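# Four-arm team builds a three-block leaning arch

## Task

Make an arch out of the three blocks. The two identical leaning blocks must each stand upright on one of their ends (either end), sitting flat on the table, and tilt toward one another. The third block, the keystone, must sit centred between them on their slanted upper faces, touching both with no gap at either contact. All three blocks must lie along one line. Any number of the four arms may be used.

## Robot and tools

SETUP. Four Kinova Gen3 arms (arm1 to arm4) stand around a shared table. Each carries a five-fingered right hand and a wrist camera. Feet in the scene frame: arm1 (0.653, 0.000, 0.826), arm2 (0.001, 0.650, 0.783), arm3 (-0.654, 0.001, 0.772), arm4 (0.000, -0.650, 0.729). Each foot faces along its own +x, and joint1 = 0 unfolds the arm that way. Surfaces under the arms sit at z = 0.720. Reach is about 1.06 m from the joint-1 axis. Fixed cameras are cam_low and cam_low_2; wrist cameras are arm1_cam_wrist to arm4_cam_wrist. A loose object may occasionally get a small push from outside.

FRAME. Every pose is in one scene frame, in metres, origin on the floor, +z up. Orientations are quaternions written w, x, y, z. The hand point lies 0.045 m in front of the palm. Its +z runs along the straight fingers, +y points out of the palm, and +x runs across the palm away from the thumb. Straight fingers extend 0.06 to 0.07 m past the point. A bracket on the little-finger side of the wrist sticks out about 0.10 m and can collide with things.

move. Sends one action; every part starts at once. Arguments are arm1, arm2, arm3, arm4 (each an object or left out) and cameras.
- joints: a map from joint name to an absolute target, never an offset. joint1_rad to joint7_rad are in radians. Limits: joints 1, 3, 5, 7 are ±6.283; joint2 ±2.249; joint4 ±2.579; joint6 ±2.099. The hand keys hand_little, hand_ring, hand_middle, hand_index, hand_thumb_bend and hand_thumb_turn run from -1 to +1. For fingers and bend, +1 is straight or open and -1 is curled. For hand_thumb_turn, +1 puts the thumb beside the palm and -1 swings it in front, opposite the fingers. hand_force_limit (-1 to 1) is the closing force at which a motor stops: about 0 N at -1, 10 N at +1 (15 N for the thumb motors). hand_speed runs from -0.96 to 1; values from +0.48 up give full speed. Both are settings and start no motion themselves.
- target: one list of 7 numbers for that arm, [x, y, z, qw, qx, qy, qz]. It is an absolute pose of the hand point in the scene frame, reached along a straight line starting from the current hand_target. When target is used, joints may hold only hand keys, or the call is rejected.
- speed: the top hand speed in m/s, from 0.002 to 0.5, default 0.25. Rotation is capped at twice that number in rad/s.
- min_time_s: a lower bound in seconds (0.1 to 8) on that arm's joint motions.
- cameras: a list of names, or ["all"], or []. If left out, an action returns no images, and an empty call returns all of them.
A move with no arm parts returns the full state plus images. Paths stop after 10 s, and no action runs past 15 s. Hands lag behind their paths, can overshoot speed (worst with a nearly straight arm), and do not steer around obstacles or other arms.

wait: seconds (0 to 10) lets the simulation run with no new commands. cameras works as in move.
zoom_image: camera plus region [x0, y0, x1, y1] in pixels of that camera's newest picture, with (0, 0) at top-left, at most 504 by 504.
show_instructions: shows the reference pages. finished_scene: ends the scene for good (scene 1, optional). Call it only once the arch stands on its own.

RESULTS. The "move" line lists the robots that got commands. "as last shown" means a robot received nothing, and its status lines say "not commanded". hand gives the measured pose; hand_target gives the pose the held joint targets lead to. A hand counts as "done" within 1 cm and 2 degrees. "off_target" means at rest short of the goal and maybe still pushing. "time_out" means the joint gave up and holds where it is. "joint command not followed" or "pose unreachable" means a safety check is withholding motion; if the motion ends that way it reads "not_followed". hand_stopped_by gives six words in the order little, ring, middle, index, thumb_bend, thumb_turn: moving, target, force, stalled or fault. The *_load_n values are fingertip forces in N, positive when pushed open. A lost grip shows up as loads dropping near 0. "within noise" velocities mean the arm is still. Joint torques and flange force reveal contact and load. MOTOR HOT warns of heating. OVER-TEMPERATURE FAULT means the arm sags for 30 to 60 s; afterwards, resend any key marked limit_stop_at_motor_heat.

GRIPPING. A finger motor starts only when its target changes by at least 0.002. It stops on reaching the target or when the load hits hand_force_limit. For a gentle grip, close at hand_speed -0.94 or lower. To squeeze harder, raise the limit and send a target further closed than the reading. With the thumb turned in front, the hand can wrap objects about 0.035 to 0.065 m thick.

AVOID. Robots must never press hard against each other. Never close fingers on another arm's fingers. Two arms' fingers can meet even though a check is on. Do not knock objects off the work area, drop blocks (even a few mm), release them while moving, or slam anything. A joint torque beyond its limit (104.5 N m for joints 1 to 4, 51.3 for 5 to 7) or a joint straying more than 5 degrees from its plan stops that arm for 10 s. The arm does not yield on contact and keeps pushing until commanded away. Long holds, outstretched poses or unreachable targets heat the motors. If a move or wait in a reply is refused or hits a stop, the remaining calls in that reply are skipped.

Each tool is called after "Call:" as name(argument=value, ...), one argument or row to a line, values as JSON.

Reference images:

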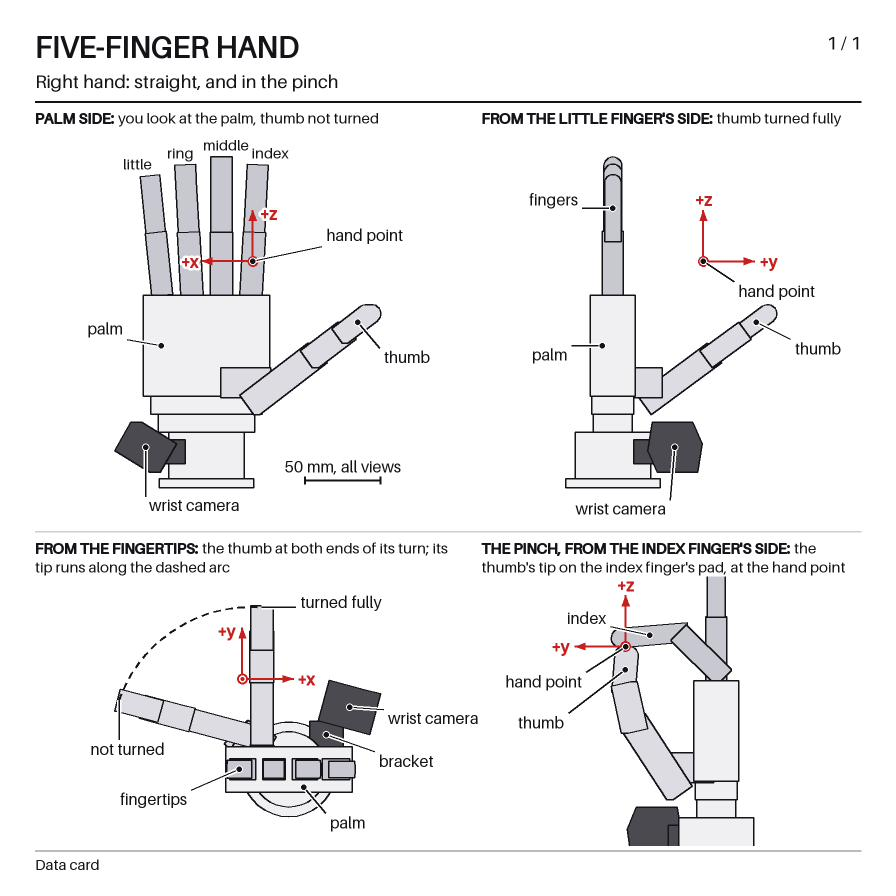

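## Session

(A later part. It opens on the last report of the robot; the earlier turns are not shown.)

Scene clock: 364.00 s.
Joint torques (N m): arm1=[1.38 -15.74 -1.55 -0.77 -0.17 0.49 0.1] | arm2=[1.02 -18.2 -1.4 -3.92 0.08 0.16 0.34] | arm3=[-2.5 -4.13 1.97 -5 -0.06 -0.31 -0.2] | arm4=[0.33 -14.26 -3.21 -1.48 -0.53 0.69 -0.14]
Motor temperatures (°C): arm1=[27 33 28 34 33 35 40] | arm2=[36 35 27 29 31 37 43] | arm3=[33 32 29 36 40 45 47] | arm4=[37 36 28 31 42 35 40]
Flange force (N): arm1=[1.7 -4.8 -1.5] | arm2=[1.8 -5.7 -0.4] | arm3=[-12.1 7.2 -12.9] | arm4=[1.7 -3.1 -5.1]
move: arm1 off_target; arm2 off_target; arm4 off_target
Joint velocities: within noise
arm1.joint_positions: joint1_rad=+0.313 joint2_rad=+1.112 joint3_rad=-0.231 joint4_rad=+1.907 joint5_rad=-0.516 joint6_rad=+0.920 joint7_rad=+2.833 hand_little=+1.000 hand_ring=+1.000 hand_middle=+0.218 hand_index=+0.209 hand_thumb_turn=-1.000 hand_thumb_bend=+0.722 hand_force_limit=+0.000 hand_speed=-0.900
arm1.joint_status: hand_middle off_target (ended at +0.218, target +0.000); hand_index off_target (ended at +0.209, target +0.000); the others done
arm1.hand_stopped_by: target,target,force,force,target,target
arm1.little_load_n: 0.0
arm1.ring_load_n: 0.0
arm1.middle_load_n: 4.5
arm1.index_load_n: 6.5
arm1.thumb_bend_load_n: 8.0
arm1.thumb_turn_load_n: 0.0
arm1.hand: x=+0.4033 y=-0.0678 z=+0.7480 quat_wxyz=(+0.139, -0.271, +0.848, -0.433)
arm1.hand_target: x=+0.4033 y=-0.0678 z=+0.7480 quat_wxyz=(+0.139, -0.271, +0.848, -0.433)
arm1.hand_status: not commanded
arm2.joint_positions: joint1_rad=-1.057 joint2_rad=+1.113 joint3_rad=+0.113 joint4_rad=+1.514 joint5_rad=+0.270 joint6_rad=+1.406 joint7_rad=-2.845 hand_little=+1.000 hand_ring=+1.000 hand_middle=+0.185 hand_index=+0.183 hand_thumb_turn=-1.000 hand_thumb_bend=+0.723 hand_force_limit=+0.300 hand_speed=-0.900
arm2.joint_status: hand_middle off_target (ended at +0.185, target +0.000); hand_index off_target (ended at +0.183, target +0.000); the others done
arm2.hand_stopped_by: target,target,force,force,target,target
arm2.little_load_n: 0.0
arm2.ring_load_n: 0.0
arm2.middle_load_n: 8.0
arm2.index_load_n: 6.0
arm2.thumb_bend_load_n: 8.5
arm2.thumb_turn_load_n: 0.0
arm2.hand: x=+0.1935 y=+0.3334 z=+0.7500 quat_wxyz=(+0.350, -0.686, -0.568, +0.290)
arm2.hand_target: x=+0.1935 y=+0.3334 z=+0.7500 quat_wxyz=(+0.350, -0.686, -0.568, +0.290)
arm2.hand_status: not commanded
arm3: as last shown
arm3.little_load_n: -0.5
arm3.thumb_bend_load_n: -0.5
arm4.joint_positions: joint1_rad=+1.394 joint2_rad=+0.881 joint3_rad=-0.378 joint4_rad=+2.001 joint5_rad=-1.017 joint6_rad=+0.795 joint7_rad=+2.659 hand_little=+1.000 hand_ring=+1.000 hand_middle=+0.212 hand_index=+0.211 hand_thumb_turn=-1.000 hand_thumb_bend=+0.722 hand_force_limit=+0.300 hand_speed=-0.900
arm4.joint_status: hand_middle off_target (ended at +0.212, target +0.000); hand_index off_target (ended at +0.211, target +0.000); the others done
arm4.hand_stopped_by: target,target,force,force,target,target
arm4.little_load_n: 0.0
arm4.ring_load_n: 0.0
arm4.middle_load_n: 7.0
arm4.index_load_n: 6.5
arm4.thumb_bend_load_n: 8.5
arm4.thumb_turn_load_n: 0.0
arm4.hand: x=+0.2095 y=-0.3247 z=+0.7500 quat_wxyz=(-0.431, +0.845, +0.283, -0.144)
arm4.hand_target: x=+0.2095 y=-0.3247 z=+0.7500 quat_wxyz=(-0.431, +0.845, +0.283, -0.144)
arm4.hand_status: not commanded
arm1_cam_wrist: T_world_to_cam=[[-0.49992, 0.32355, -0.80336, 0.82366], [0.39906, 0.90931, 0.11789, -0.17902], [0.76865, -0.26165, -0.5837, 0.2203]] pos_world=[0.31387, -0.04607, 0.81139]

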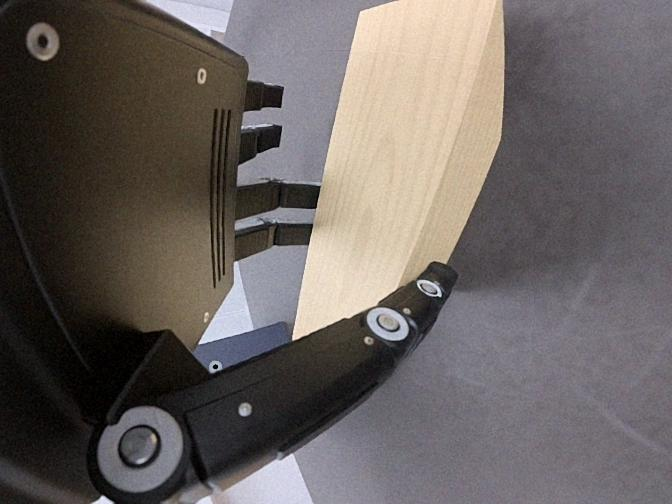

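Call:
move(
  arm4={"target": [0.2095, -0.3247, 0.80, 0.4313, -0.8446, -0.2826, 0.1443], "speed": 0.06},
  arm2={"target": [0.1935, 0.3334, 0.80, 0.3502, -0.6857, -0.5683, 0.2902], "speed": 0.06},
  arm1={"target": [0.4033, -0.0678, 0.80, 0.1387, -0.2715, 0.8482, -0.4331], "speed": 0.06},
  cameras=["all"],
)

Call:
zoom_image(
  camera="cam_low",
  region=[240, 200, 500, 360],
)

Call:
zoom_image(
  camera="cam_low_2",
  region=[270, 180, 490, 320],
)

Scene clock: 374.47 s.
Joint torques (N m): arm1=[1.12 -16.28 -2.53 -0.04 -0.6 2 -0.05] | arm2=[1.67 -20.33 0.11 -3.09 0.85 2.35 0.22] | arm3=[-2.55 -4.11 1.99 -5.01 -0.06 -0.32 -0.2] | arm4=[-0.14 -15.64 -4.87 -2.28 -1.35 2.4 -0.31]
Motor temperatures (°C): arm1=[27 33 28 34 33 35 40] | arm2=[36 35 27 29 31 37 43] | arm3=[33 32 29 36 40 45 47] | arm4=[37 36 28 31 42 35 40]
Flange force (N): arm1=[2.3 1.1 1.2] | arm2=[1.6 3.7 2.4] | arm3=[-12.0 7.3 -12.9] | arm4=[2.2 3.8 -1.1]
move: arm1 done; arm2 done; arm4 done
Joint velocities: within noise
arm1.joint_positions: joint1_rad=+0.313 joint2_rad=+0.982 joint3_rad=-0.237 joint4_rad=+1.949 joint5_rad=-0.519 joint6_rad=+0.997 joint7_rad=+2.787 hand_little=+1.000 hand_ring=+1.000 hand_middle=+0.218 hand_index=+0.209 hand_thumb_turn=-1.000 hand_thumb_bend=+0.722 hand_force_limit=+0.000 hand_speed=-0.900
arm1.joint_status: not commanded
arm1.hand_stopped_by: target,target,force,force,target,target
arm1.little_load_n: 0.0
arm1.ring_load_n: 0.0
arm1.middle_load_n: 4.0
arm1.index_load_n: 4.5
arm1.thumb_bend_load_n: 9.5
arm1.thumb_turn_load_n: 0.0
arm1.hand: x=+0.4033 y=-0.0678 z=+0.8000 quat_wxyz=(+0.139, -0.271, +0.848, -0.433)
arm1.hand_target: x=+0.4033 y=-0.0678 z=+0.8000 quat_wxyz=(+0.139, -0.271, +0.848, -0.433)
arm1.hand_status: done (0.000 m and 0.0 deg from the pose sent, 0.052 m and 0.0 deg at the start)
arm2.joint_positions: joint1_rad=-1.060 joint2_rad=+1.012 joint3_rad=+0.120 joint4_rad=+1.535 joint5_rad=+0.275 joint6_rad=+1.480 joint7_rad=-2.818 hand_little=+1.000 hand_ring=+1.000 hand_middle=+0.185 hand_index=+0.183 hand_thumb_turn=-1.000 hand_thumb_bend=+0.724 hand_force_limit=+0.300 hand_speed=-0.900
arm2.joint_status: not commanded
arm2.hand_stopped_by: target,target,force,force,target,target
arm2.little_load_n: 0.0
arm2.ring_load_n: 0.0
arm2.middle_load_n: 6.0
arm2.index_load_n: 4.5
arm2.thumb_bend_load_n: 11.0
arm2.thumb_turn_load_n: 0.0
arm2.hand: x=+0.1935 y=+0.3334 z=+0.8000 quat_wxyz=(+0.350, -0.686, -0.568, +0.290)
arm2.hand_target: x=+0.1935 y=+0.3334 z=+0.8000 quat_wxyz=(+0.350, -0.686, -0.568, +0.290)
arm2.hand_status: done (0.000 m and 0.0 deg from the pose sent, 0.050 m and 0.0 deg at the start)
arm3.joint_positions: joint1_rad=-0.140 joint2_rad=-0.393 joint3_rad=-0.104 joint4_rad=+1.449 joint5_rad=-0.074 joint6_rad=+1.974 joint7_rad=-1.652 hand_little=+1.000 hand_ring=+1.000 hand_middle=+1.000 hand_index=+1.000 hand_thumb_turn=+1.000 hand_thumb_bend=+1.000 hand_force_limit=+0.000 hand_speed=-0.800
arm3.joint_status: not commanded
arm3.hand_stopped_by: target,target,target,target,target,target
arm3.little_load_n: 0.0
arm3.ring_load_n: 0.0
arm3.middle_load_n: 0.0
arm3.index_load_n: 0.0
arm3.thumb_bend_load_n: 0.0
arm3.thumb_turn_load_n: 0.0
arm3.hand: x=-0.4935 y=+0.1051 z=+1.2855 quat_wxyz=(-0.051, +0.099, -0.993, -0.024)
arm3.hand_target: x=-0.4935 y=+0.1051 z=+1.2855 quat_wxyz=(-0.051, +0.099, -0.993, -0.024)
arm3.hand_status: not commanded
arm4.joint_positions: joint1_rad=+1.390 joint2_rad=+0.753 joint3_rad=-0.369 joint4_rad=+2.002 joint5_rad=-0.983 joint6_rad=+0.881 joint7_rad=+2.544 hand_little=+1.000 hand_ring=+1.000 hand_middle=+0.212 hand_index=+0.211 hand_thumb_turn=-1.000 hand_thumb_bend=+0.723 hand_force_limit=+0.300 hand_speed=-0.900
arm4.joint_status: not commanded
arm4.hand_stopped_by: target,target,force,force,target,target
arm4.little_load_n: 0.0
arm4.ring_load_n: 0.0
arm4.middle_load_n: 5.5
arm4.index_load_n: 5.0
arm4.thumb_bend_load_n: 10.0
arm4.thumb_turn_load_n: 0.0
arm4.hand: x=+0.2095 y=-0.3247 z=+0.8000 quat_wxyz=(-0.431, +0.845, +0.283, -0.144)
arm4.hand_target: x=+0.2095 y=-0.3247 z=+0.8000 quat_wxyz=(-0.431, +0.845, +0.283, -0.144)
arm4.hand_status: done (0.000 m and 0.0 deg from the pose sent, 0.050 m and 0.0 deg at the start)
pictures: arm1_cam_wrist, arm2_cam_wrist, arm3_cam_wrist, arm4_cam_wrist, cam_low, cam_low_2
arm1_cam_wrist: T_world_to_cam=[[-0.49992, 0.32355, -0.80336, 0.86543], [0.39906, 0.90931, 0.11789, -0.18515], [0.76865, -0.26165, -0.5837, 0.25065]] pos_world=[0.31387, -0.04607, 0.86339]
arm2_cam_wrist: T_world_to_cam=[[0.58117, 0.13929, -0.80177, 0.48903], [0.35475, -0.93007, 0.09556, 0.1631], [-0.73239, -0.33997, -0.58994, 0.84378]] pos_world=[0.2759, 0.37043, 0.87428]
arm4_cam_wrist: T_world_to_cam=[[0.59636, -0.27732, -0.75329, 0.38154], [-0.34288, -0.93651, 0.07332, -0.28778], [-0.7258, 0.21456, -0.65359, 0.86167]] pos_world=[0.29919, -0.34858, 0.87169]

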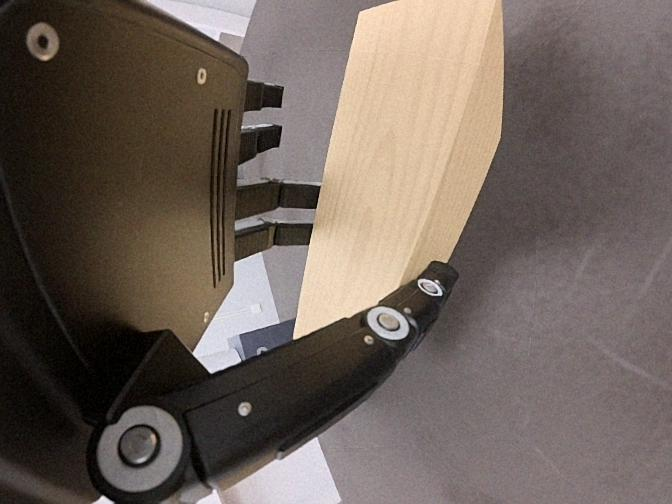

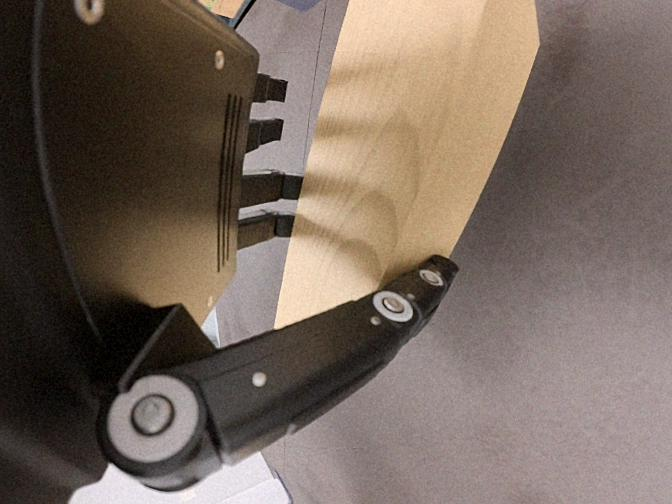

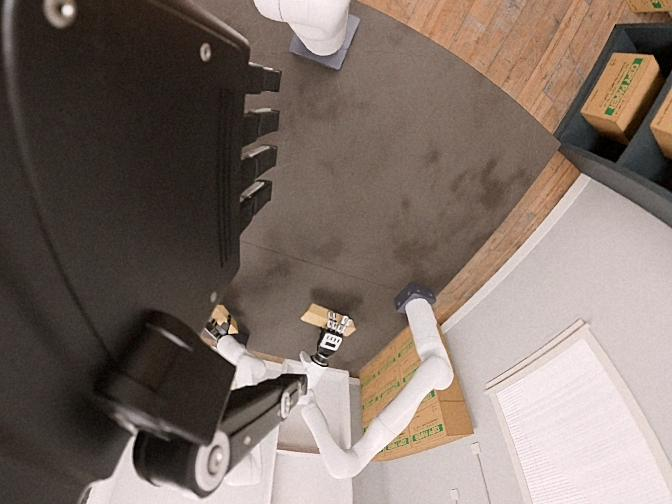

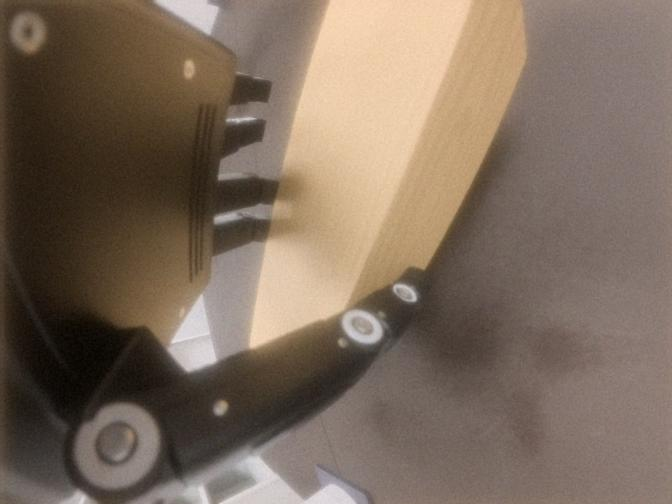

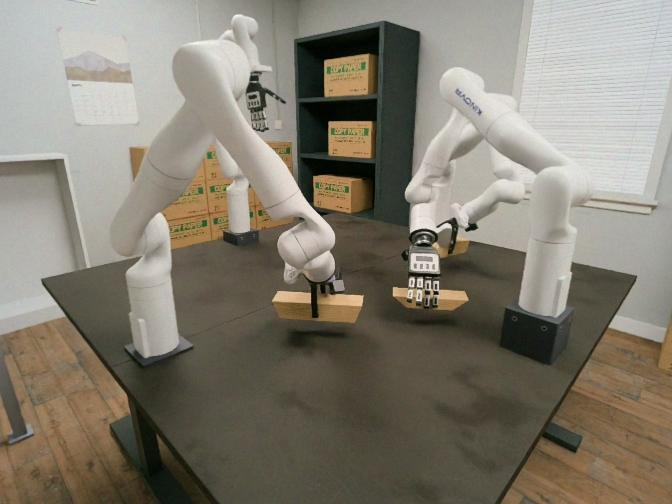

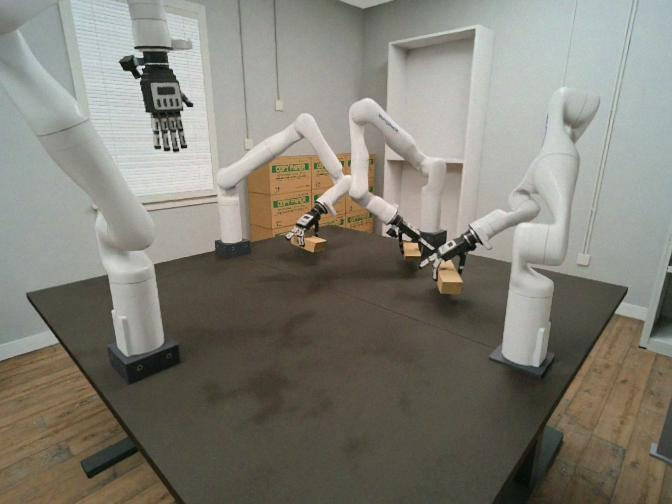

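Scaled by 1.938.

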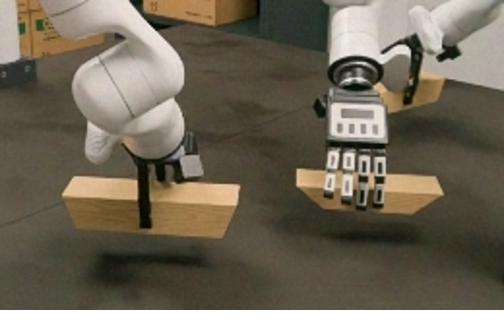

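Scaled by 2.291.

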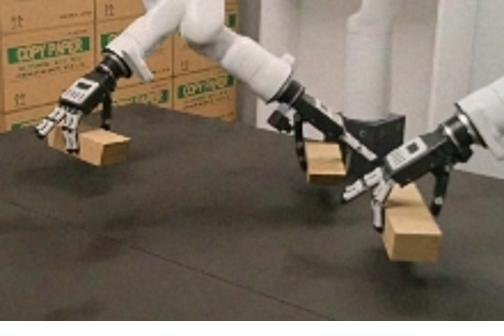

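Call:
move(
  arm4={"target": [0.2095, -0.3247, 0.93, 0.4313, -0.8446, -0.2826, 0.1443], "speed": 0.15},
  arm2={"target": [0.1935, 0.3334, 0.93, 0.3502, -0.6857, -0.5683, 0.2902], "speed": 0.15},
  arm1={"target": [0.20, -0.03, 1.12, 0.3216, -0.6297, -0.6297, 0.3216], "speed": 0.25},
  cameras=["cam_low", "cam_low_2"],
)

Scene clock: 424.03 s.
Joint torques (N m): arm1=[1.53 -8.34 -0.04 -10.26 0.17 1.03 0.06] | arm2=[1.66 -19.04 -0.15 -5.09 1.1 2.28 0.26] | arm3=[-2.48 -4.16 1.94 -4.92 -0.04 -0.37 -0.22] | arm4=[-0.2 -13.74 -3.64 -5.15 -2.15 1.81 -0.32]
Motor temperatures (°C): arm1=[27 34 28 34 33 36 40] | arm2=[36 36 27 29 31 37 43] | arm3=[33 32 29 36 39 44 47] | arm4=[37 38 28 31 42 35 39]
Flange force (N): arm1=no reading | arm2=[2.4 3.4 2.8] | arm3=[-12.2 7.1 -13.4] | arm4=[1.7 3.2 -1.1]
move: arm1 done; arm2 done; arm4 done
Joint velocities: within noise
arm1.joint_positions: joint1_rad=+0.171 joint2_rad=-0.093 joint3_rad=-0.297 joint4_rad=+2.235 joint5_rad=-2.172 joint6_rad=-0.086 joint7_rad=+2.103 hand_little=+1.000 hand_ring=+1.000 hand_middle=+0.218 hand_index=+0.209 hand_thumb_turn=-1.000 hand_thumb_bend=+0.722 hand_force_limit=+0.000 hand_speed=-0.900
arm1.joint_status: not commanded
arm1.hand_stopped_by: target,target,force,force,target,target
arm1.little_load_n: 0.0
arm1.ring_load_n: -0.5
arm1.middle_load_n: 4.0
arm1.index_load_n: 4.5
arm1.thumb_bend_load_n: 9.5
arm1.thumb_turn_load_n: 0.0
arm1.hand: x=+0.2000 y=-0.0300 z=+1.1200 quat_wxyz=(-0.322, +0.630, +0.630, -0.322)
arm1.hand_target: x=+0.2000 y=-0.0300 z=+1.1200 quat_wxyz=(-0.322, +0.630, +0.630, -0.322)
arm1.hand_status: done (0.000 m and 0.0 deg from the pose sent, 0.381 m and 125.5 deg at the start)
arm2.joint_positions: joint1_rad=-1.071 joint2_rad=+0.784 joint3_rad=+0.142 joint4_rad=+1.501 joint5_rad=+0.299 joint6_rad=+1.727 joint7_rad=-2.729 hand_little=+1.000 hand_ring=+1.000 hand_middle=+0.185 hand_index=+0.183 hand_thumb_turn=-1.000 hand_thumb_bend=+0.724 hand_force_limit=+0.300 hand_speed=-0.900
arm2.joint_status: not commanded
arm2.hand_stopped_by: target,target,force,force,target,target
arm2.little_load_n: 0.0
arm2.ring_load_n: 0.0
arm2.middle_load_n: 6.5
arm2.index_load_n: 4.5
arm2.thumb_bend_load_n: 11.0
arm2.thumb_turn_load_n: 0.0
arm2.hand: x=+0.1935 y=+0.3334 z=+0.9300 quat_wxyz=(+0.350, -0.686, -0.568, +0.290)
arm2.hand_target: x=+0.1935 y=+0.3334 z=+0.9300 quat_wxyz=(+0.350, -0.686, -0.568, +0.290)
arm2.hand_status: done (0.000 m and 0.0 deg from the pose sent, 0.130 m and 0.0 deg at the start)
arm3: as last shown
arm3.little_load_n: 0.5
arm4.joint_positions: joint1_rad=+1.393 joint2_rad=+0.466 joint3_rad=-0.352 joint4_rad=+1.907 joint5_rad=-0.903 joint6_rad=+1.141 joint7_rad=+2.237 hand_little=+1.000 hand_ring=+1.000 hand_middle=+0.212 hand_index=+0.211 hand_thumb_turn=-1.000 hand_thumb_bend=+0.723 hand_force_limit=+0.300 hand_speed=-0.900
arm4.joint_status: not commanded
arm4.hand_stopped_by: target,target,force,force,target,target
arm4.little_load_n: 0.0
arm4.ring_load_n: 0.0
arm4.middle_load_n: 6.0
arm4.index_load_n: 5.0
arm4.thumb_bend_load_n: 10.0
arm4.thumb_turn_load_n: 0.0
arm4.hand: x=+0.2095 y=-0.3247 z=+0.9300 quat_wxyz=(-0.431, +0.845, +0.283, -0.144)
arm4.hand_target: x=+0.2095 y=-0.3247 z=+0.9300 quat_wxyz=(-0.431, +0.845, +0.283, -0.144)
arm4.hand_status: done (0.000 m and 0.0 deg from the pose sent, 0.130 m and 0.0 deg at the start)

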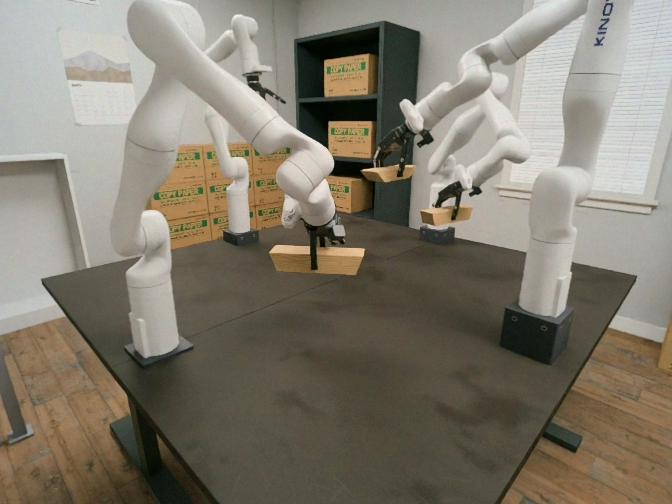

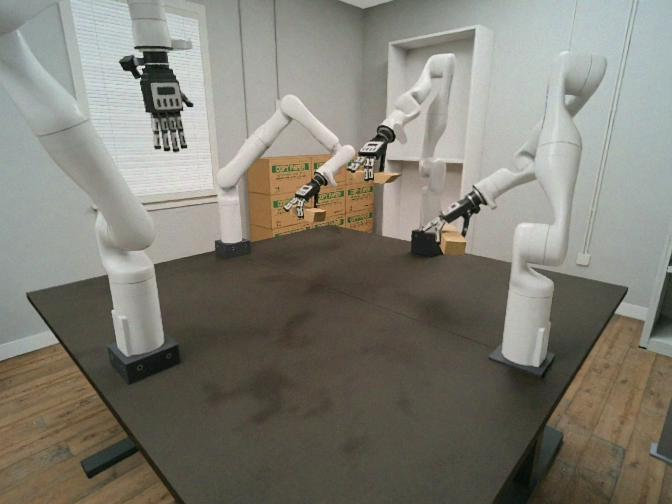

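Call:
move(
  arm4={"target": [0.047, -0.175, 0.89, 0.6246, -0.3313, -0.7003, -0.0978], "speed": 0.2},
  arm2={"target": [0.047, 0.166, 0.915, -0.0978, -0.7003, -0.3313, 0.6246], "speed": 0.2},
  cameras=["all"],
)

Call:
zoom_image(
  camera="cam_low",
  region=[240, 140, 500, 340],
)

Call:
zoom_image(
  camera="cam_low_2",
  region=[240, 140, 500, 340],
)

Scene clock: 435.40 s.
Joint torques (N m): arm1=[1.25 -8.41 0.07 -10.32 0.27 0.97 -0.06] | arm2=[1.65 -15.26 4.9 1.45 0.4 3.16 -0.01] | arm3=[-2.47 -4.1 2 -4.97 -0.07 -0.34 -0.22] | arm4=[-0.25 -14.1 -8.15 -0.98 -1.3 3.17 -0.01]
Motor temperatures (°C): arm1=[27 34 28 34 33 36 40] | arm2=[36 37 27 29 31 37 43] | arm3=[33 32 29 36 39 44 47] | arm4=[37 38 28 31 42 35 39]
Flange force (N): arm1=no reading | arm2=[3.1 -2.2 1.8] | arm3=[-12.0 7.3 -13.1] | arm4=[-3.7 3.3 -2.8]
move: arm2 done; arm4 done
Joint velocities: within noise
arm1.joint_positions: joint1_rad=+0.171 joint2_rad=-0.094 joint3_rad=-0.297 joint4_rad=+2.235 joint5_rad=-2.172 joint6_rad=-0.086 joint7_rad=+2.103 hand_little=+1.000 hand_ring=+1.000 hand_middle=+0.218 hand_index=+0.209 hand_thumb_turn=-1.000 hand_thumb_bend=+0.722 hand_force_limit=+0.000 hand_speed=-0.900
arm1.joint_status: not commanded
arm1.hand_stopped_by: target,target,force,force,target,target
arm1.little_load_n: 0.0
arm1.ring_load_n: 0.0
arm1.middle_load_n: 4.0
arm1.index_load_n: 4.5
arm1.thumb_bend_load_n: 9.5
arm1.thumb_turn_load_n: 0.0
arm1.hand: x=+0.2000 y=-0.0300 z=+1.1200 quat_wxyz=(-0.322, +0.630, +0.630, -0.322)
arm1.hand_target: x=+0.2000 y=-0.0300 z=+1.1200 quat_wxyz=(-0.322, +0.630, +0.630, -0.322)
arm1.hand_status: not commanded
arm2.joint_positions: joint1_rad=-1.351 joint2_rad=+1.184 joint3_rad=+0.589 joint4_rad=+2.094 joint5_rad=+1.015 joint6_rad=+0.859 joint7_rad=-4.188 hand_little=+1.000 hand_ring=+1.000 hand_middle=+0.185 hand_index=+0.183 hand_thumb_turn=-1.000 hand_thumb_bend=+0.724 hand_force_limit=+0.300 hand_speed=-0.900
arm2.joint_status: not commanded
arm2.hand_stopped_by: target,target,force,force,target,target
arm2.little_load_n: 0.0
arm2.ring_load_n: 0.0
arm2.middle_load_n: 8.0
arm2.index_load_n: 3.0
arm2.thumb_bend_load_n: 10.5
arm2.thumb_turn_load_n: -1.0
arm2.hand: x=+0.0470 y=+0.1660 z=+0.9150 quat_wxyz=(-0.098, -0.700, -0.331, +0.625)
arm2.hand_target: x=+0.0470 y=+0.1660 z=+0.9150 quat_wxyz=(-0.098, -0.700, -0.331, +0.625)
arm2.hand_status: done (0.000 m and 0.0 deg from the pose sent, 0.223 m and 70.7 deg at the start)
arm3: as last shown
arm3.little_load_n: 0.0
arm3.thumb_turn_load_n: -0.5
arm4.joint_positions: joint1_rad=+1.314 joint2_rad=+0.946 joint3_rad=-0.781 joint4_rad=+2.086 joint5_rad=-1.102 joint6_rad=+0.880 joint7_rad=+3.952 hand_little=+1.000 hand_ring=+1.000 hand_middle=+0.212 hand_index=+0.211 hand_thumb_turn=-1.000 hand_thumb_bend=+0.723 hand_force_limit=+0.300 hand_speed=-0.900
arm4.joint_status: not commanded
arm4.hand_stopped_by: target,target,force,force,target,target
arm4.little_load_n: 0.0
arm4.ring_load_n: 0.0
arm4.middle_load_n: 5.0
arm4.index_load_n: 5.5
arm4.thumb_bend_load_n: 10.0
arm4.thumb_turn_load_n: 2.0
arm4.hand: x=+0.0470 y=-0.1750 z=+0.8900 quat_wxyz=(-0.625, +0.331, +0.700, +0.098)
arm4.hand_target: x=+0.0470 y=-0.1750 z=+0.8900 quat_wxyz=(-0.625, +0.331, +0.700, +0.098)
arm4.hand_status: done (0.000 m and 0.0 deg from the pose sent, 0.225 m and 85.7 deg at the start)
pictures: arm1_cam_wrist, arm2_cam_wrist, arm3_cam_wrist, arm4_cam_wrist, cam_low, cam_low_2
arm1_cam_wrist: T_world_to_cam=[[0.55364, 0.21924, -0.80338, 0.79482], [0.50856, -0.85295, 0.1177, -0.25066], [-0.65944, -0.47373, -0.58371, 0.88287]] pos_world=[0.26963, 0.0302, 1.18339]
arm2_cam_wrist: T_world_to_cam=[[0.54524, -0.6698, -0.50408, 0.55333], [0.52115, -0.20015, 0.82966, -0.75238], [-0.6566, -0.71506, 0.23994, 0.04685]] pos_world=[0.12117, 0.25353, 0.8919]
arm4_cam_wrist: T_world_to_cam=[[0.58031, 0.81372, 0.03324, 0.07948], [0.54173, -0.35523, -0.7618, 0.59345], [-0.60808, 0.46009, -0.64696, 0.80197]] pos_world=[0.12005, -0.22284, 0.9683]

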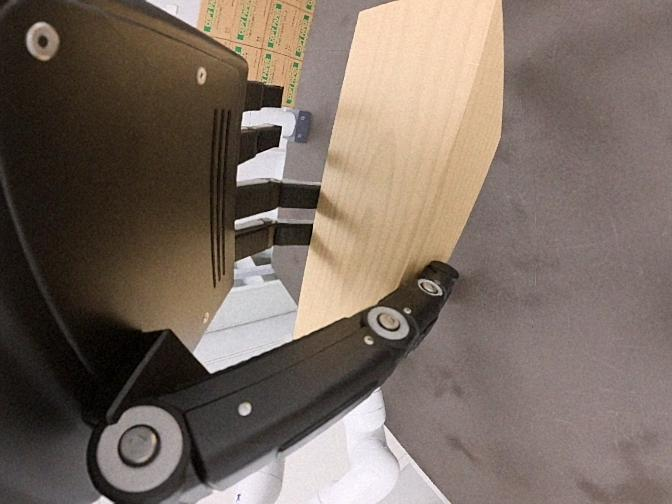

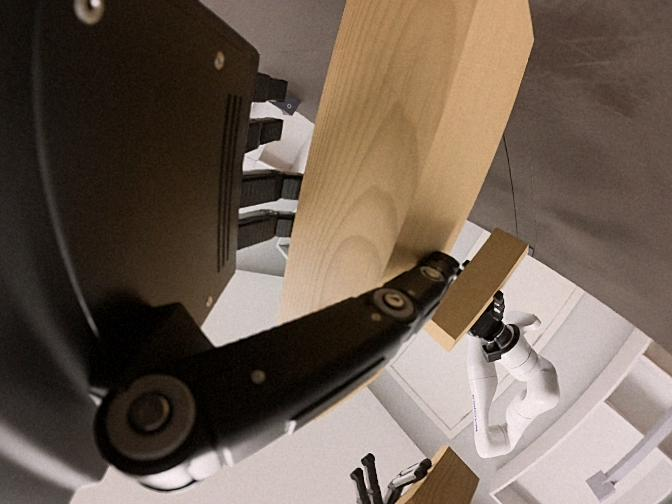

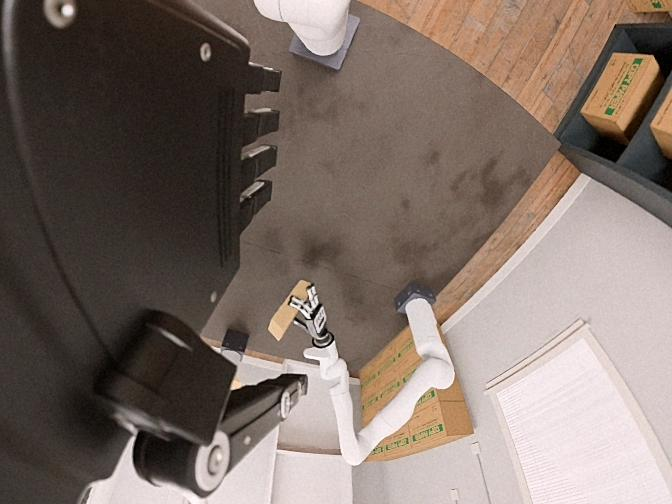

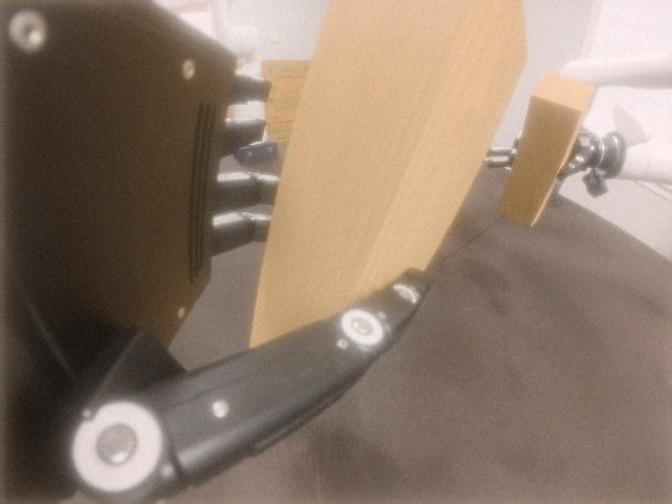

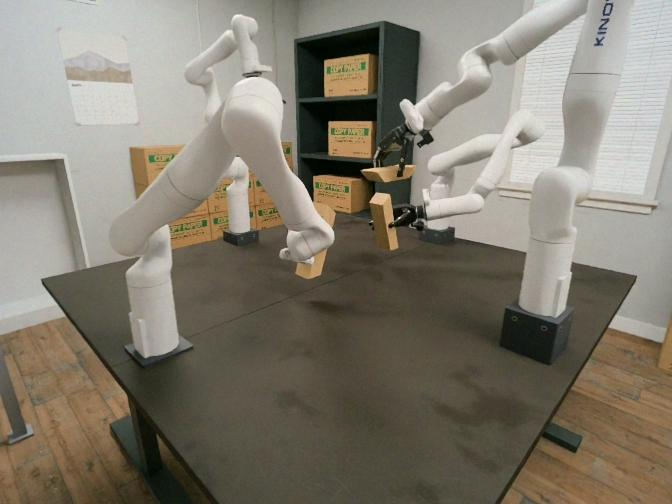

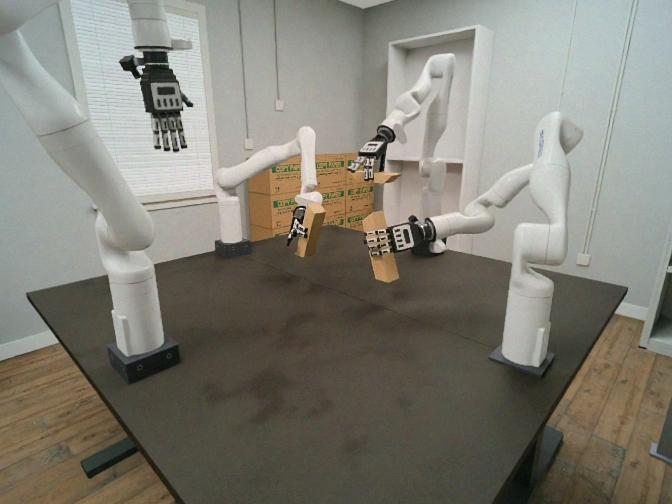

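Scaled by 1.938.

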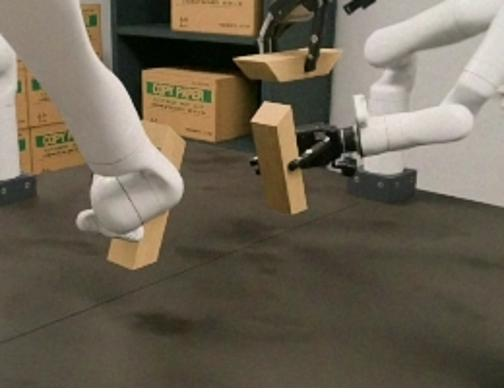

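Scaled by 1.938.

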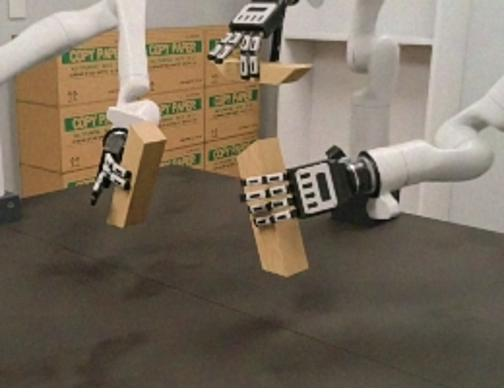

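Call:
move(
  arm4={"target": [0.047, -0.1248, 0.822, 0.6246, -0.3313, -0.7003, -0.0978], "speed": 0.1},
  arm2={"target": [0.047, 0.1160, 0.846, -0.0978, -0.7003, -0.3313, 0.6246], "speed": 0.1},
  cameras=["all"],
)

Call:
zoom_image(
  camera="cam_low",
  region=[280, 180, 440, 320],
)

Call:
zoom_image(
  camera="cam_low_2",
  region=[250, 180, 410, 320],
)

Scene clock: 470.47 s.
Joint torques (N m): arm1=[1.23 -8.39 0.07 -10.25 0.28 0.99 -0.08] | arm2=[1.68 -17.13 5.75 1.59 0.35 3.16 0.01] | arm3=[-2.46 -4.16 1.95 -4.98 -0.06 -0.34 -0.21] | arm4=[-0.2 -16.41 -9.34 -0.19 -1.07 3.29 -0.01]
Motor temperatures (°C): arm1=[27 34 28 34 33 35 40] | arm2=[36 36 27 28 31 37 43] | arm3=[33 32 29 36 39 44 47] | arm4=[37 38 28 31 42 35 39]
Flange force (N): arm1=no reading | arm2=[3.5 -2.7 1.9] | arm3=[-12.2 7.1 -13.1] | arm4=[-3.9 3.6 -2.3]
move: arm2 done; arm4 done
Joint velocities: within noise
arm1.joint_positions: joint1_rad=+0.171 joint2_rad=-0.094 joint3_rad=-0.297 joint4_rad=+2.235 joint5_rad=-2.172 joint6_rad=-0.086 joint7_rad=+2.103 hand_little=+1.000 hand_ring=+1.000 hand_middle=+0.218 hand_index=+0.209 hand_thumb_turn=-1.000 hand_thumb_bend=+0.722 hand_force_limit=+0.000 hand_speed=-0.900
arm1.joint_status: not commanded
arm1.hand_stopped_by: target,target,force,force,target,target
arm1.little_load_n: 0.0
arm1.ring_load_n: 0.0
arm1.middle_load_n: 4.0
arm1.index_load_n: 4.5
arm1.thumb_bend_load_n: 9.5
arm1.thumb_turn_load_n: 0.0
arm1.hand: x=+0.2000 y=-0.0300 z=+1.1200 quat_wxyz=(-0.322, +0.630, +0.630, -0.322)
arm1.hand_target: x=+0.2000 y=-0.0300 z=+1.1200 quat_wxyz=(-0.322, +0.630, +0.630, -0.322)
arm1.hand_status: not commanded
arm2.joint_positions: joint1_rad=-1.241 joint2_rad=+1.364 joint3_rad=+0.569 joint4_rad=+1.902 joint5_rad=+1.016 joint6_rad=+0.838 joint7_rad=-4.196 hand_little=+1.000 hand_ring=+1.000 hand_middle=+0.185 hand_index=+0.183 hand_thumb_turn=-1.000 hand_thumb_bend=+0.724 hand_force_limit=+0.300 hand_speed=-0.900
arm2.joint_status: not commanded
arm2.hand_stopped_by: target,target,force,force,target,target
arm2.little_load_n: 0.0
arm2.ring_load_n: 0.0
arm2.middle_load_n: 7.5
arm2.index_load_n: 2.5
arm2.thumb_bend_load_n: 10.5
arm2.thumb_turn_load_n: -0.5
arm2.hand: x=+0.0470 y=+0.1160 z=+0.8460 quat_wxyz=(-0.098, -0.700, -0.331, +0.625)
arm2.hand_target: x=+0.0470 y=+0.1160 z=+0.8460 quat_wxyz=(-0.098, -0.700, -0.331, +0.625)
arm2.hand_status: done (0.000 m and 0.0 deg from the pose sent, 0.085 m and 0.0 deg at the start)
arm3: as last shown
arm3.thumb_turn_load_n: 0.0
arm4.joint_positions: joint1_rad=+1.190 joint2_rad=+1.141 joint3_rad=-0.739 joint4_rad=+1.940 joint5_rad=-1.097 joint6_rad=+0.810 joint7_rad=+4.008 hand_little=+1.000 hand_ring=+1.000 hand_middle=+0.212 hand_index=+0.211 hand_thumb_turn=-1.000 hand_thumb_bend=+0.723 hand_force_limit=+0.300 hand_speed=-0.900
arm4.joint_status: not commanded
arm4.hand_stopped_by: target,target,force,force,target,target
arm4.little_load_n: 0.0
arm4.ring_load_n: 0.0
arm4.middle_load_n: 5.5
arm4.index_load_n: 6.0
arm4.thumb_bend_load_n: 10.0
arm4.thumb_turn_load_n: 1.5
arm4.hand: x=+0.0470 y=-0.1248 z=+0.8220 quat_wxyz=(-0.625, +0.331, +0.700, +0.098)
arm4.hand_target: x=+0.0470 y=-0.1248 z=+0.8220 quat_wxyz=(-0.625, +0.331, +0.700, +0.098)
arm4.hand_status: done (0.000 m and 0.0 deg from the pose sent, 0.085 m and 0.0 deg at the start)
pictures: arm1_cam_wrist, arm2_cam_wrist, arm3_cam_wrist, arm4_cam_wrist, cam_low, cam_low_2
arm1_cam_wrist: T_world_to_cam=[[0.55364, 0.21924, -0.80338, 0.79482], [0.50856, -0.85295, 0.1177, -0.25066], [-0.65944, -0.47373, -0.58371, 0.88287]] pos_world=[0.26963, 0.0302, 1.18339]
arm2_cam_wrist: T_world_to_cam=[[0.54524, -0.6698, -0.50408, 0.48506], [0.52115, -0.20015, 0.82966, -0.70514], [-0.6566, -0.71506, 0.23994, 0.02765]] pos_world=[0.12117, 0.20353, 0.8229]
arm4_cam_wrist: T_world_to_cam=[[0.58028, 0.81374, 0.0332, 0.04093], [0.54165, -0.35517, -0.76189, 0.55958], [-0.60819, 0.46009, -0.64686, 0.73481]] pos_world=[0.12005, -0.17264, 0.90029]

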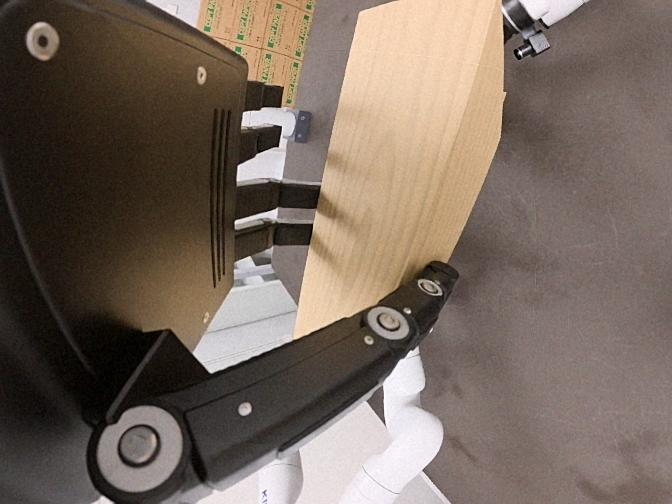

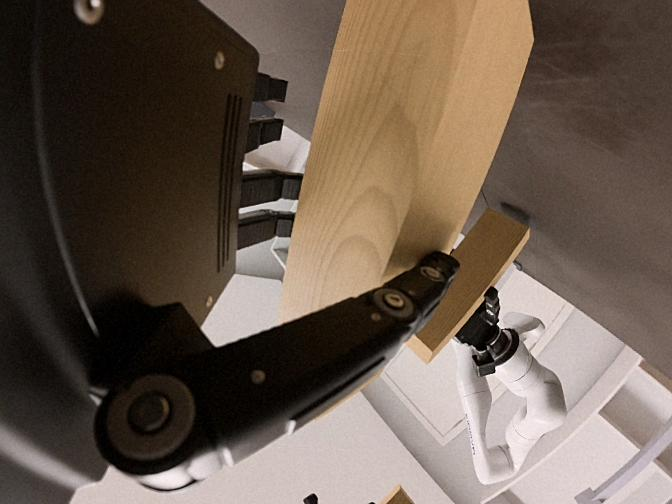

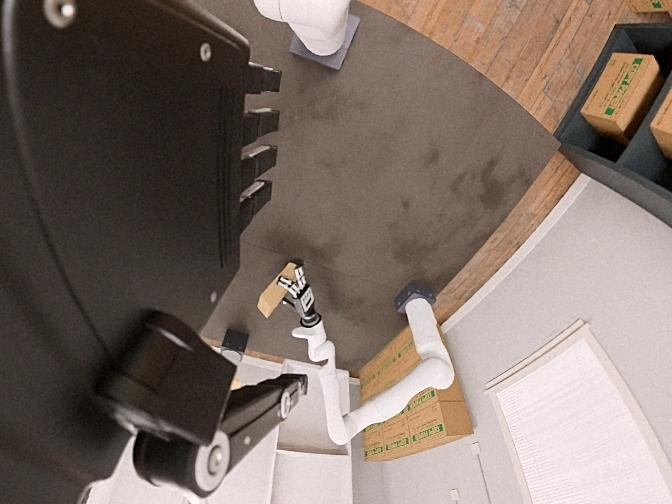

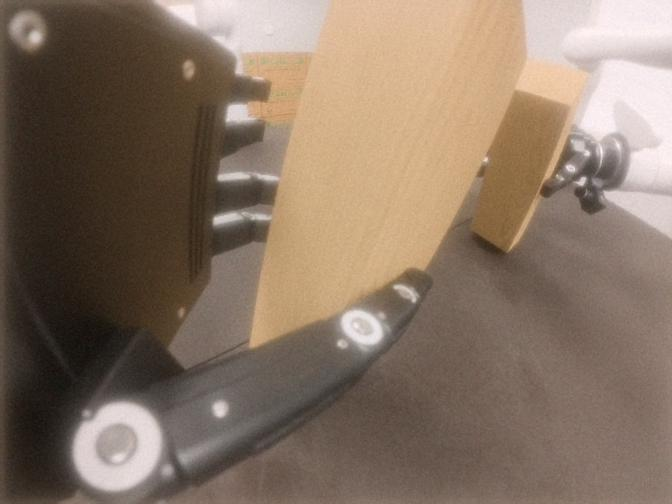

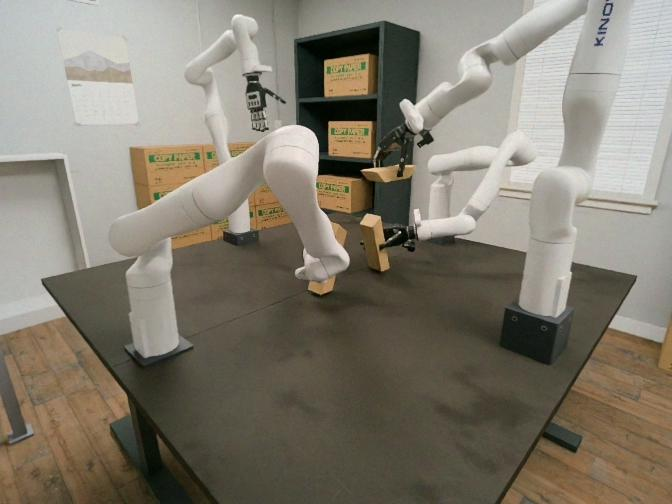

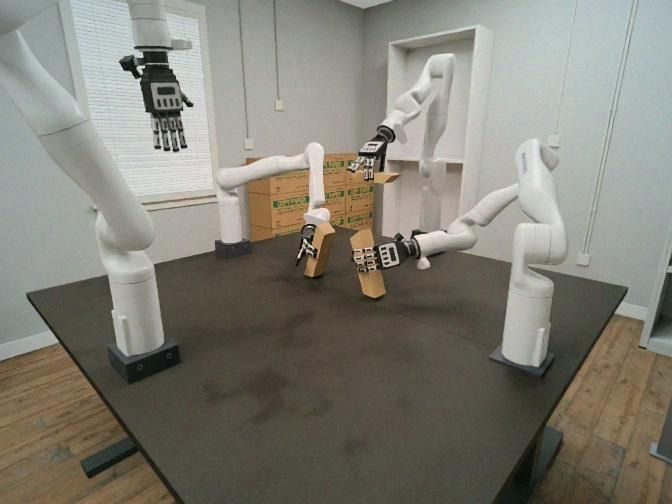

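Scaled by 3.150.

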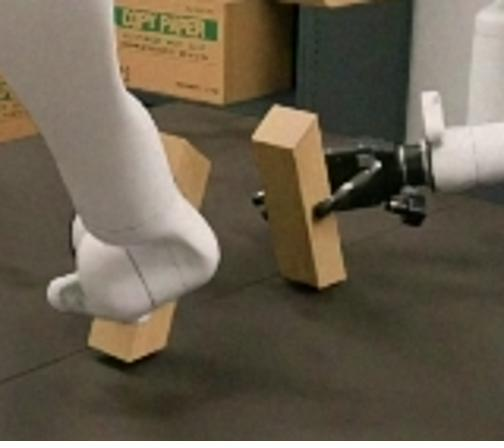

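Scaled by 3.150.

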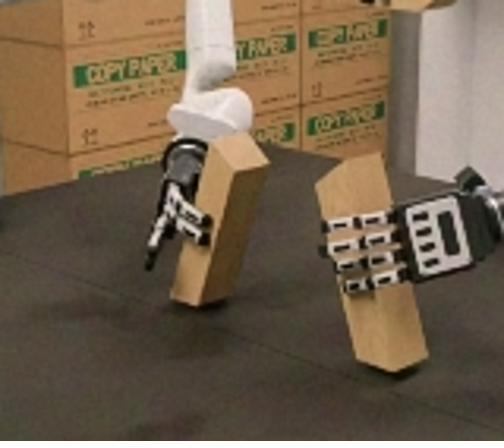

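Call:
move(
  arm4={"target": [0.047, -0.1248, 0.812, 0.6246, -0.3313, -0.7003, -0.0978], "speed": 0.03},
  arm2={"target": [0.047, 0.1160, 0.836, -0.0978, -0.7003, -0.3313, 0.6246], "speed": 0.03},
  cameras=["cam_low", "cam_low_2"],
)

Call:
zoom_image(
  camera="cam_low",
  region=[300, 200, 420, 310],
)

Call:
zoom_image(
  camera="cam_low_2",
  region=[290, 210, 400, 310],
)

Scene clock: 476.57 s.
Joint torques (N m): arm1=[1.26 -8.31 0.03 -10.29 0.25 0.99 -0.07] | arm2=[0.66 -16.21 2.57 0.2 0.49 1.16 0.37] | arm3=[-2.5 -4.1 1.99 -4.99 -0.05 -0.3 -0.22] | arm4=[-0.18 -16.55 -9.4 0.04 -1.04 3.29 -0.01]
Motor temperatures (°C): arm1=[27 34 28 34 33 35 40] | arm2=[36 36 27 28 31 37 43] | arm3=[33 32 29 36 39 44 47] | arm4=[37 38 28 31 41 35 39]
Flange force (N): arm1=no reading | arm2=[-2.3 -5.8 2.5] | arm3=[-12.1 7.3 -12.9] | arm4=[-4.0 3.7 -2.4]
move: arm2 done; arm4 done
Joint velocities: within noise
arm1.joint_positions: joint1_rad=+0.171 joint2_rad=-0.094 joint3_rad=-0.297 joint4_rad=+2.235 joint5_rad=-2.172 joint6_rad=-0.086 joint7_rad=+2.103 hand_little=+1.000 hand_ring=+1.000 hand_middle=+0.218 hand_index=+0.209 hand_thumb_turn=-1.000 hand_thumb_bend=+0.722 hand_force_limit=+0.000 hand_speed=-0.900
arm1.joint_status: not commanded
arm1.hand_stopped_by: target,target,force,force,target,target
arm1.little_load_n: 0.0
arm1.ring_load_n: 0.0
arm1.middle_load_n: 4.0
arm1.index_load_n: 4.5
arm1.thumb_bend_load_n: 9.0
arm1.thumb_turn_load_n: 0.0
arm1.hand: x=+0.2000 y=-0.0300 z=+1.1200 quat_wxyz=(-0.322, +0.630, +0.630, -0.322)
arm1.hand_target: x=+0.2000 y=-0.0300 z=+1.1200 quat_wxyz=(-0.322, +0.630, +0.630, -0.322)
arm1.hand_status: not commanded
arm2.joint_positions: joint1_rad=-1.238 joint2_rad=+1.387 joint3_rad=+0.562 joint4_rad=+1.888 joint5_rad=+1.011 joint6_rad=+0.837 joint7_rad=-4.206 hand_little=+1.000 hand_ring=+1.000 hand_middle=+0.185 hand_index=+0.183 hand_thumb_turn=-1.000 hand_thumb_bend=+0.724 hand_force_limit=+0.300 hand_speed=-0.900
arm2.joint_status: not commanded
arm2.hand_stopped_by: target,target,force,force,target,target
arm2.little_load_n: 0.0
arm2.ring_load_n: 0.0
arm2.middle_load_n: 7.5
arm2.index_load_n: 4.5
arm2.thumb_bend_load_n: 10.0
arm2.thumb_turn_load_n: 0.0
arm2.hand: x=+0.0470 y=+0.1160 z=+0.8360 quat_wxyz=(-0.098, -0.700, -0.331, +0.625)
arm2.hand_target: x=+0.0470 y=+0.1160 z=+0.8360 quat_wxyz=(-0.098, -0.700, -0.331, +0.625)
arm2.hand_status: done (0.000 m and 0.0 deg from the pose sent, 0.010 m and 0.0 deg at the start)
arm3: as last shown
arm4.joint_positions: joint1_rad=+1.187 joint2_rad=+1.165 joint3_rad=-0.732 joint4_rad=+1.933 joint5_rad=-1.093 joint6_rad=+0.805 joint7_rad=+4.024 hand_little=+1.000 hand_ring=+1.000 hand_middle=+0.212 hand_index=+0.211 hand_thumb_turn=-1.000 hand_thumb_bend=+0.723 hand_force_limit=+0.300 hand_speed=-0.900
arm4.joint_status: not commanded
arm4.hand_stopped_by: target,target,force,force,target,target
arm4.little_load_n: 0.0
arm4.ring_load_n: 0.0
arm4.middle_load_n: 5.5
arm4.index_load_n: 6.0
arm4.thumb_bend_load_n: 10.0
arm4.thumb_turn_load_n: 2.0
arm4.hand: x=+0.0470 y=-0.1248 z=+0.8120 quat_wxyz=(-0.625, +0.331, +0.700, +0.098)
arm4.hand_target: x=+0.0470 y=-0.1248 z=+0.8120 quat_wxyz=(-0.625, +0.331, +0.700, +0.098)
arm4.hand_status: done (0.000 m and 0.0 deg from the pose sent, 0.010 m and 0.0 deg at the start)

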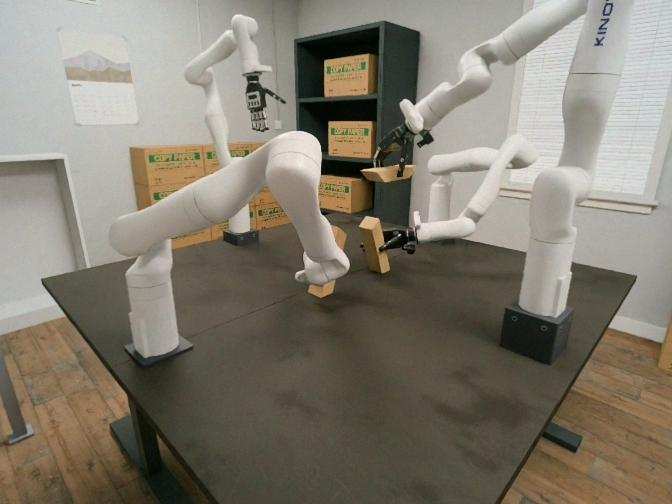

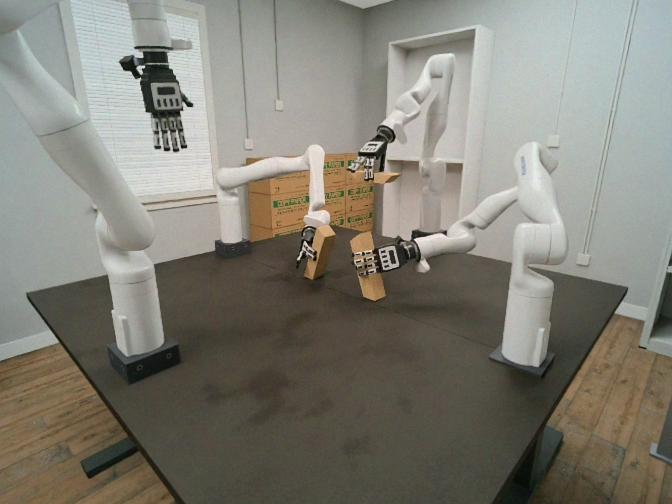

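Scaled by 4.200.

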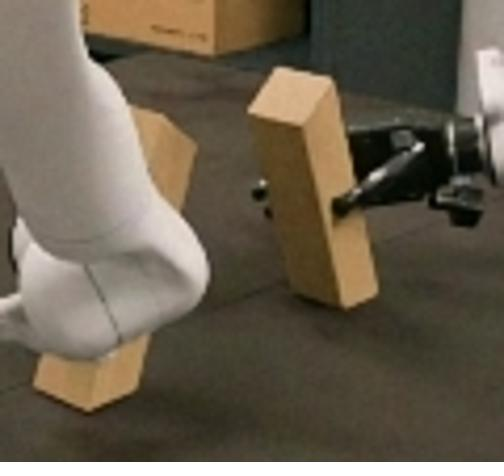

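Scaled by 4.582.

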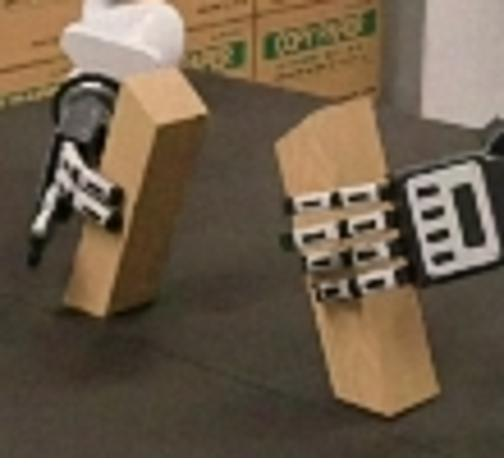

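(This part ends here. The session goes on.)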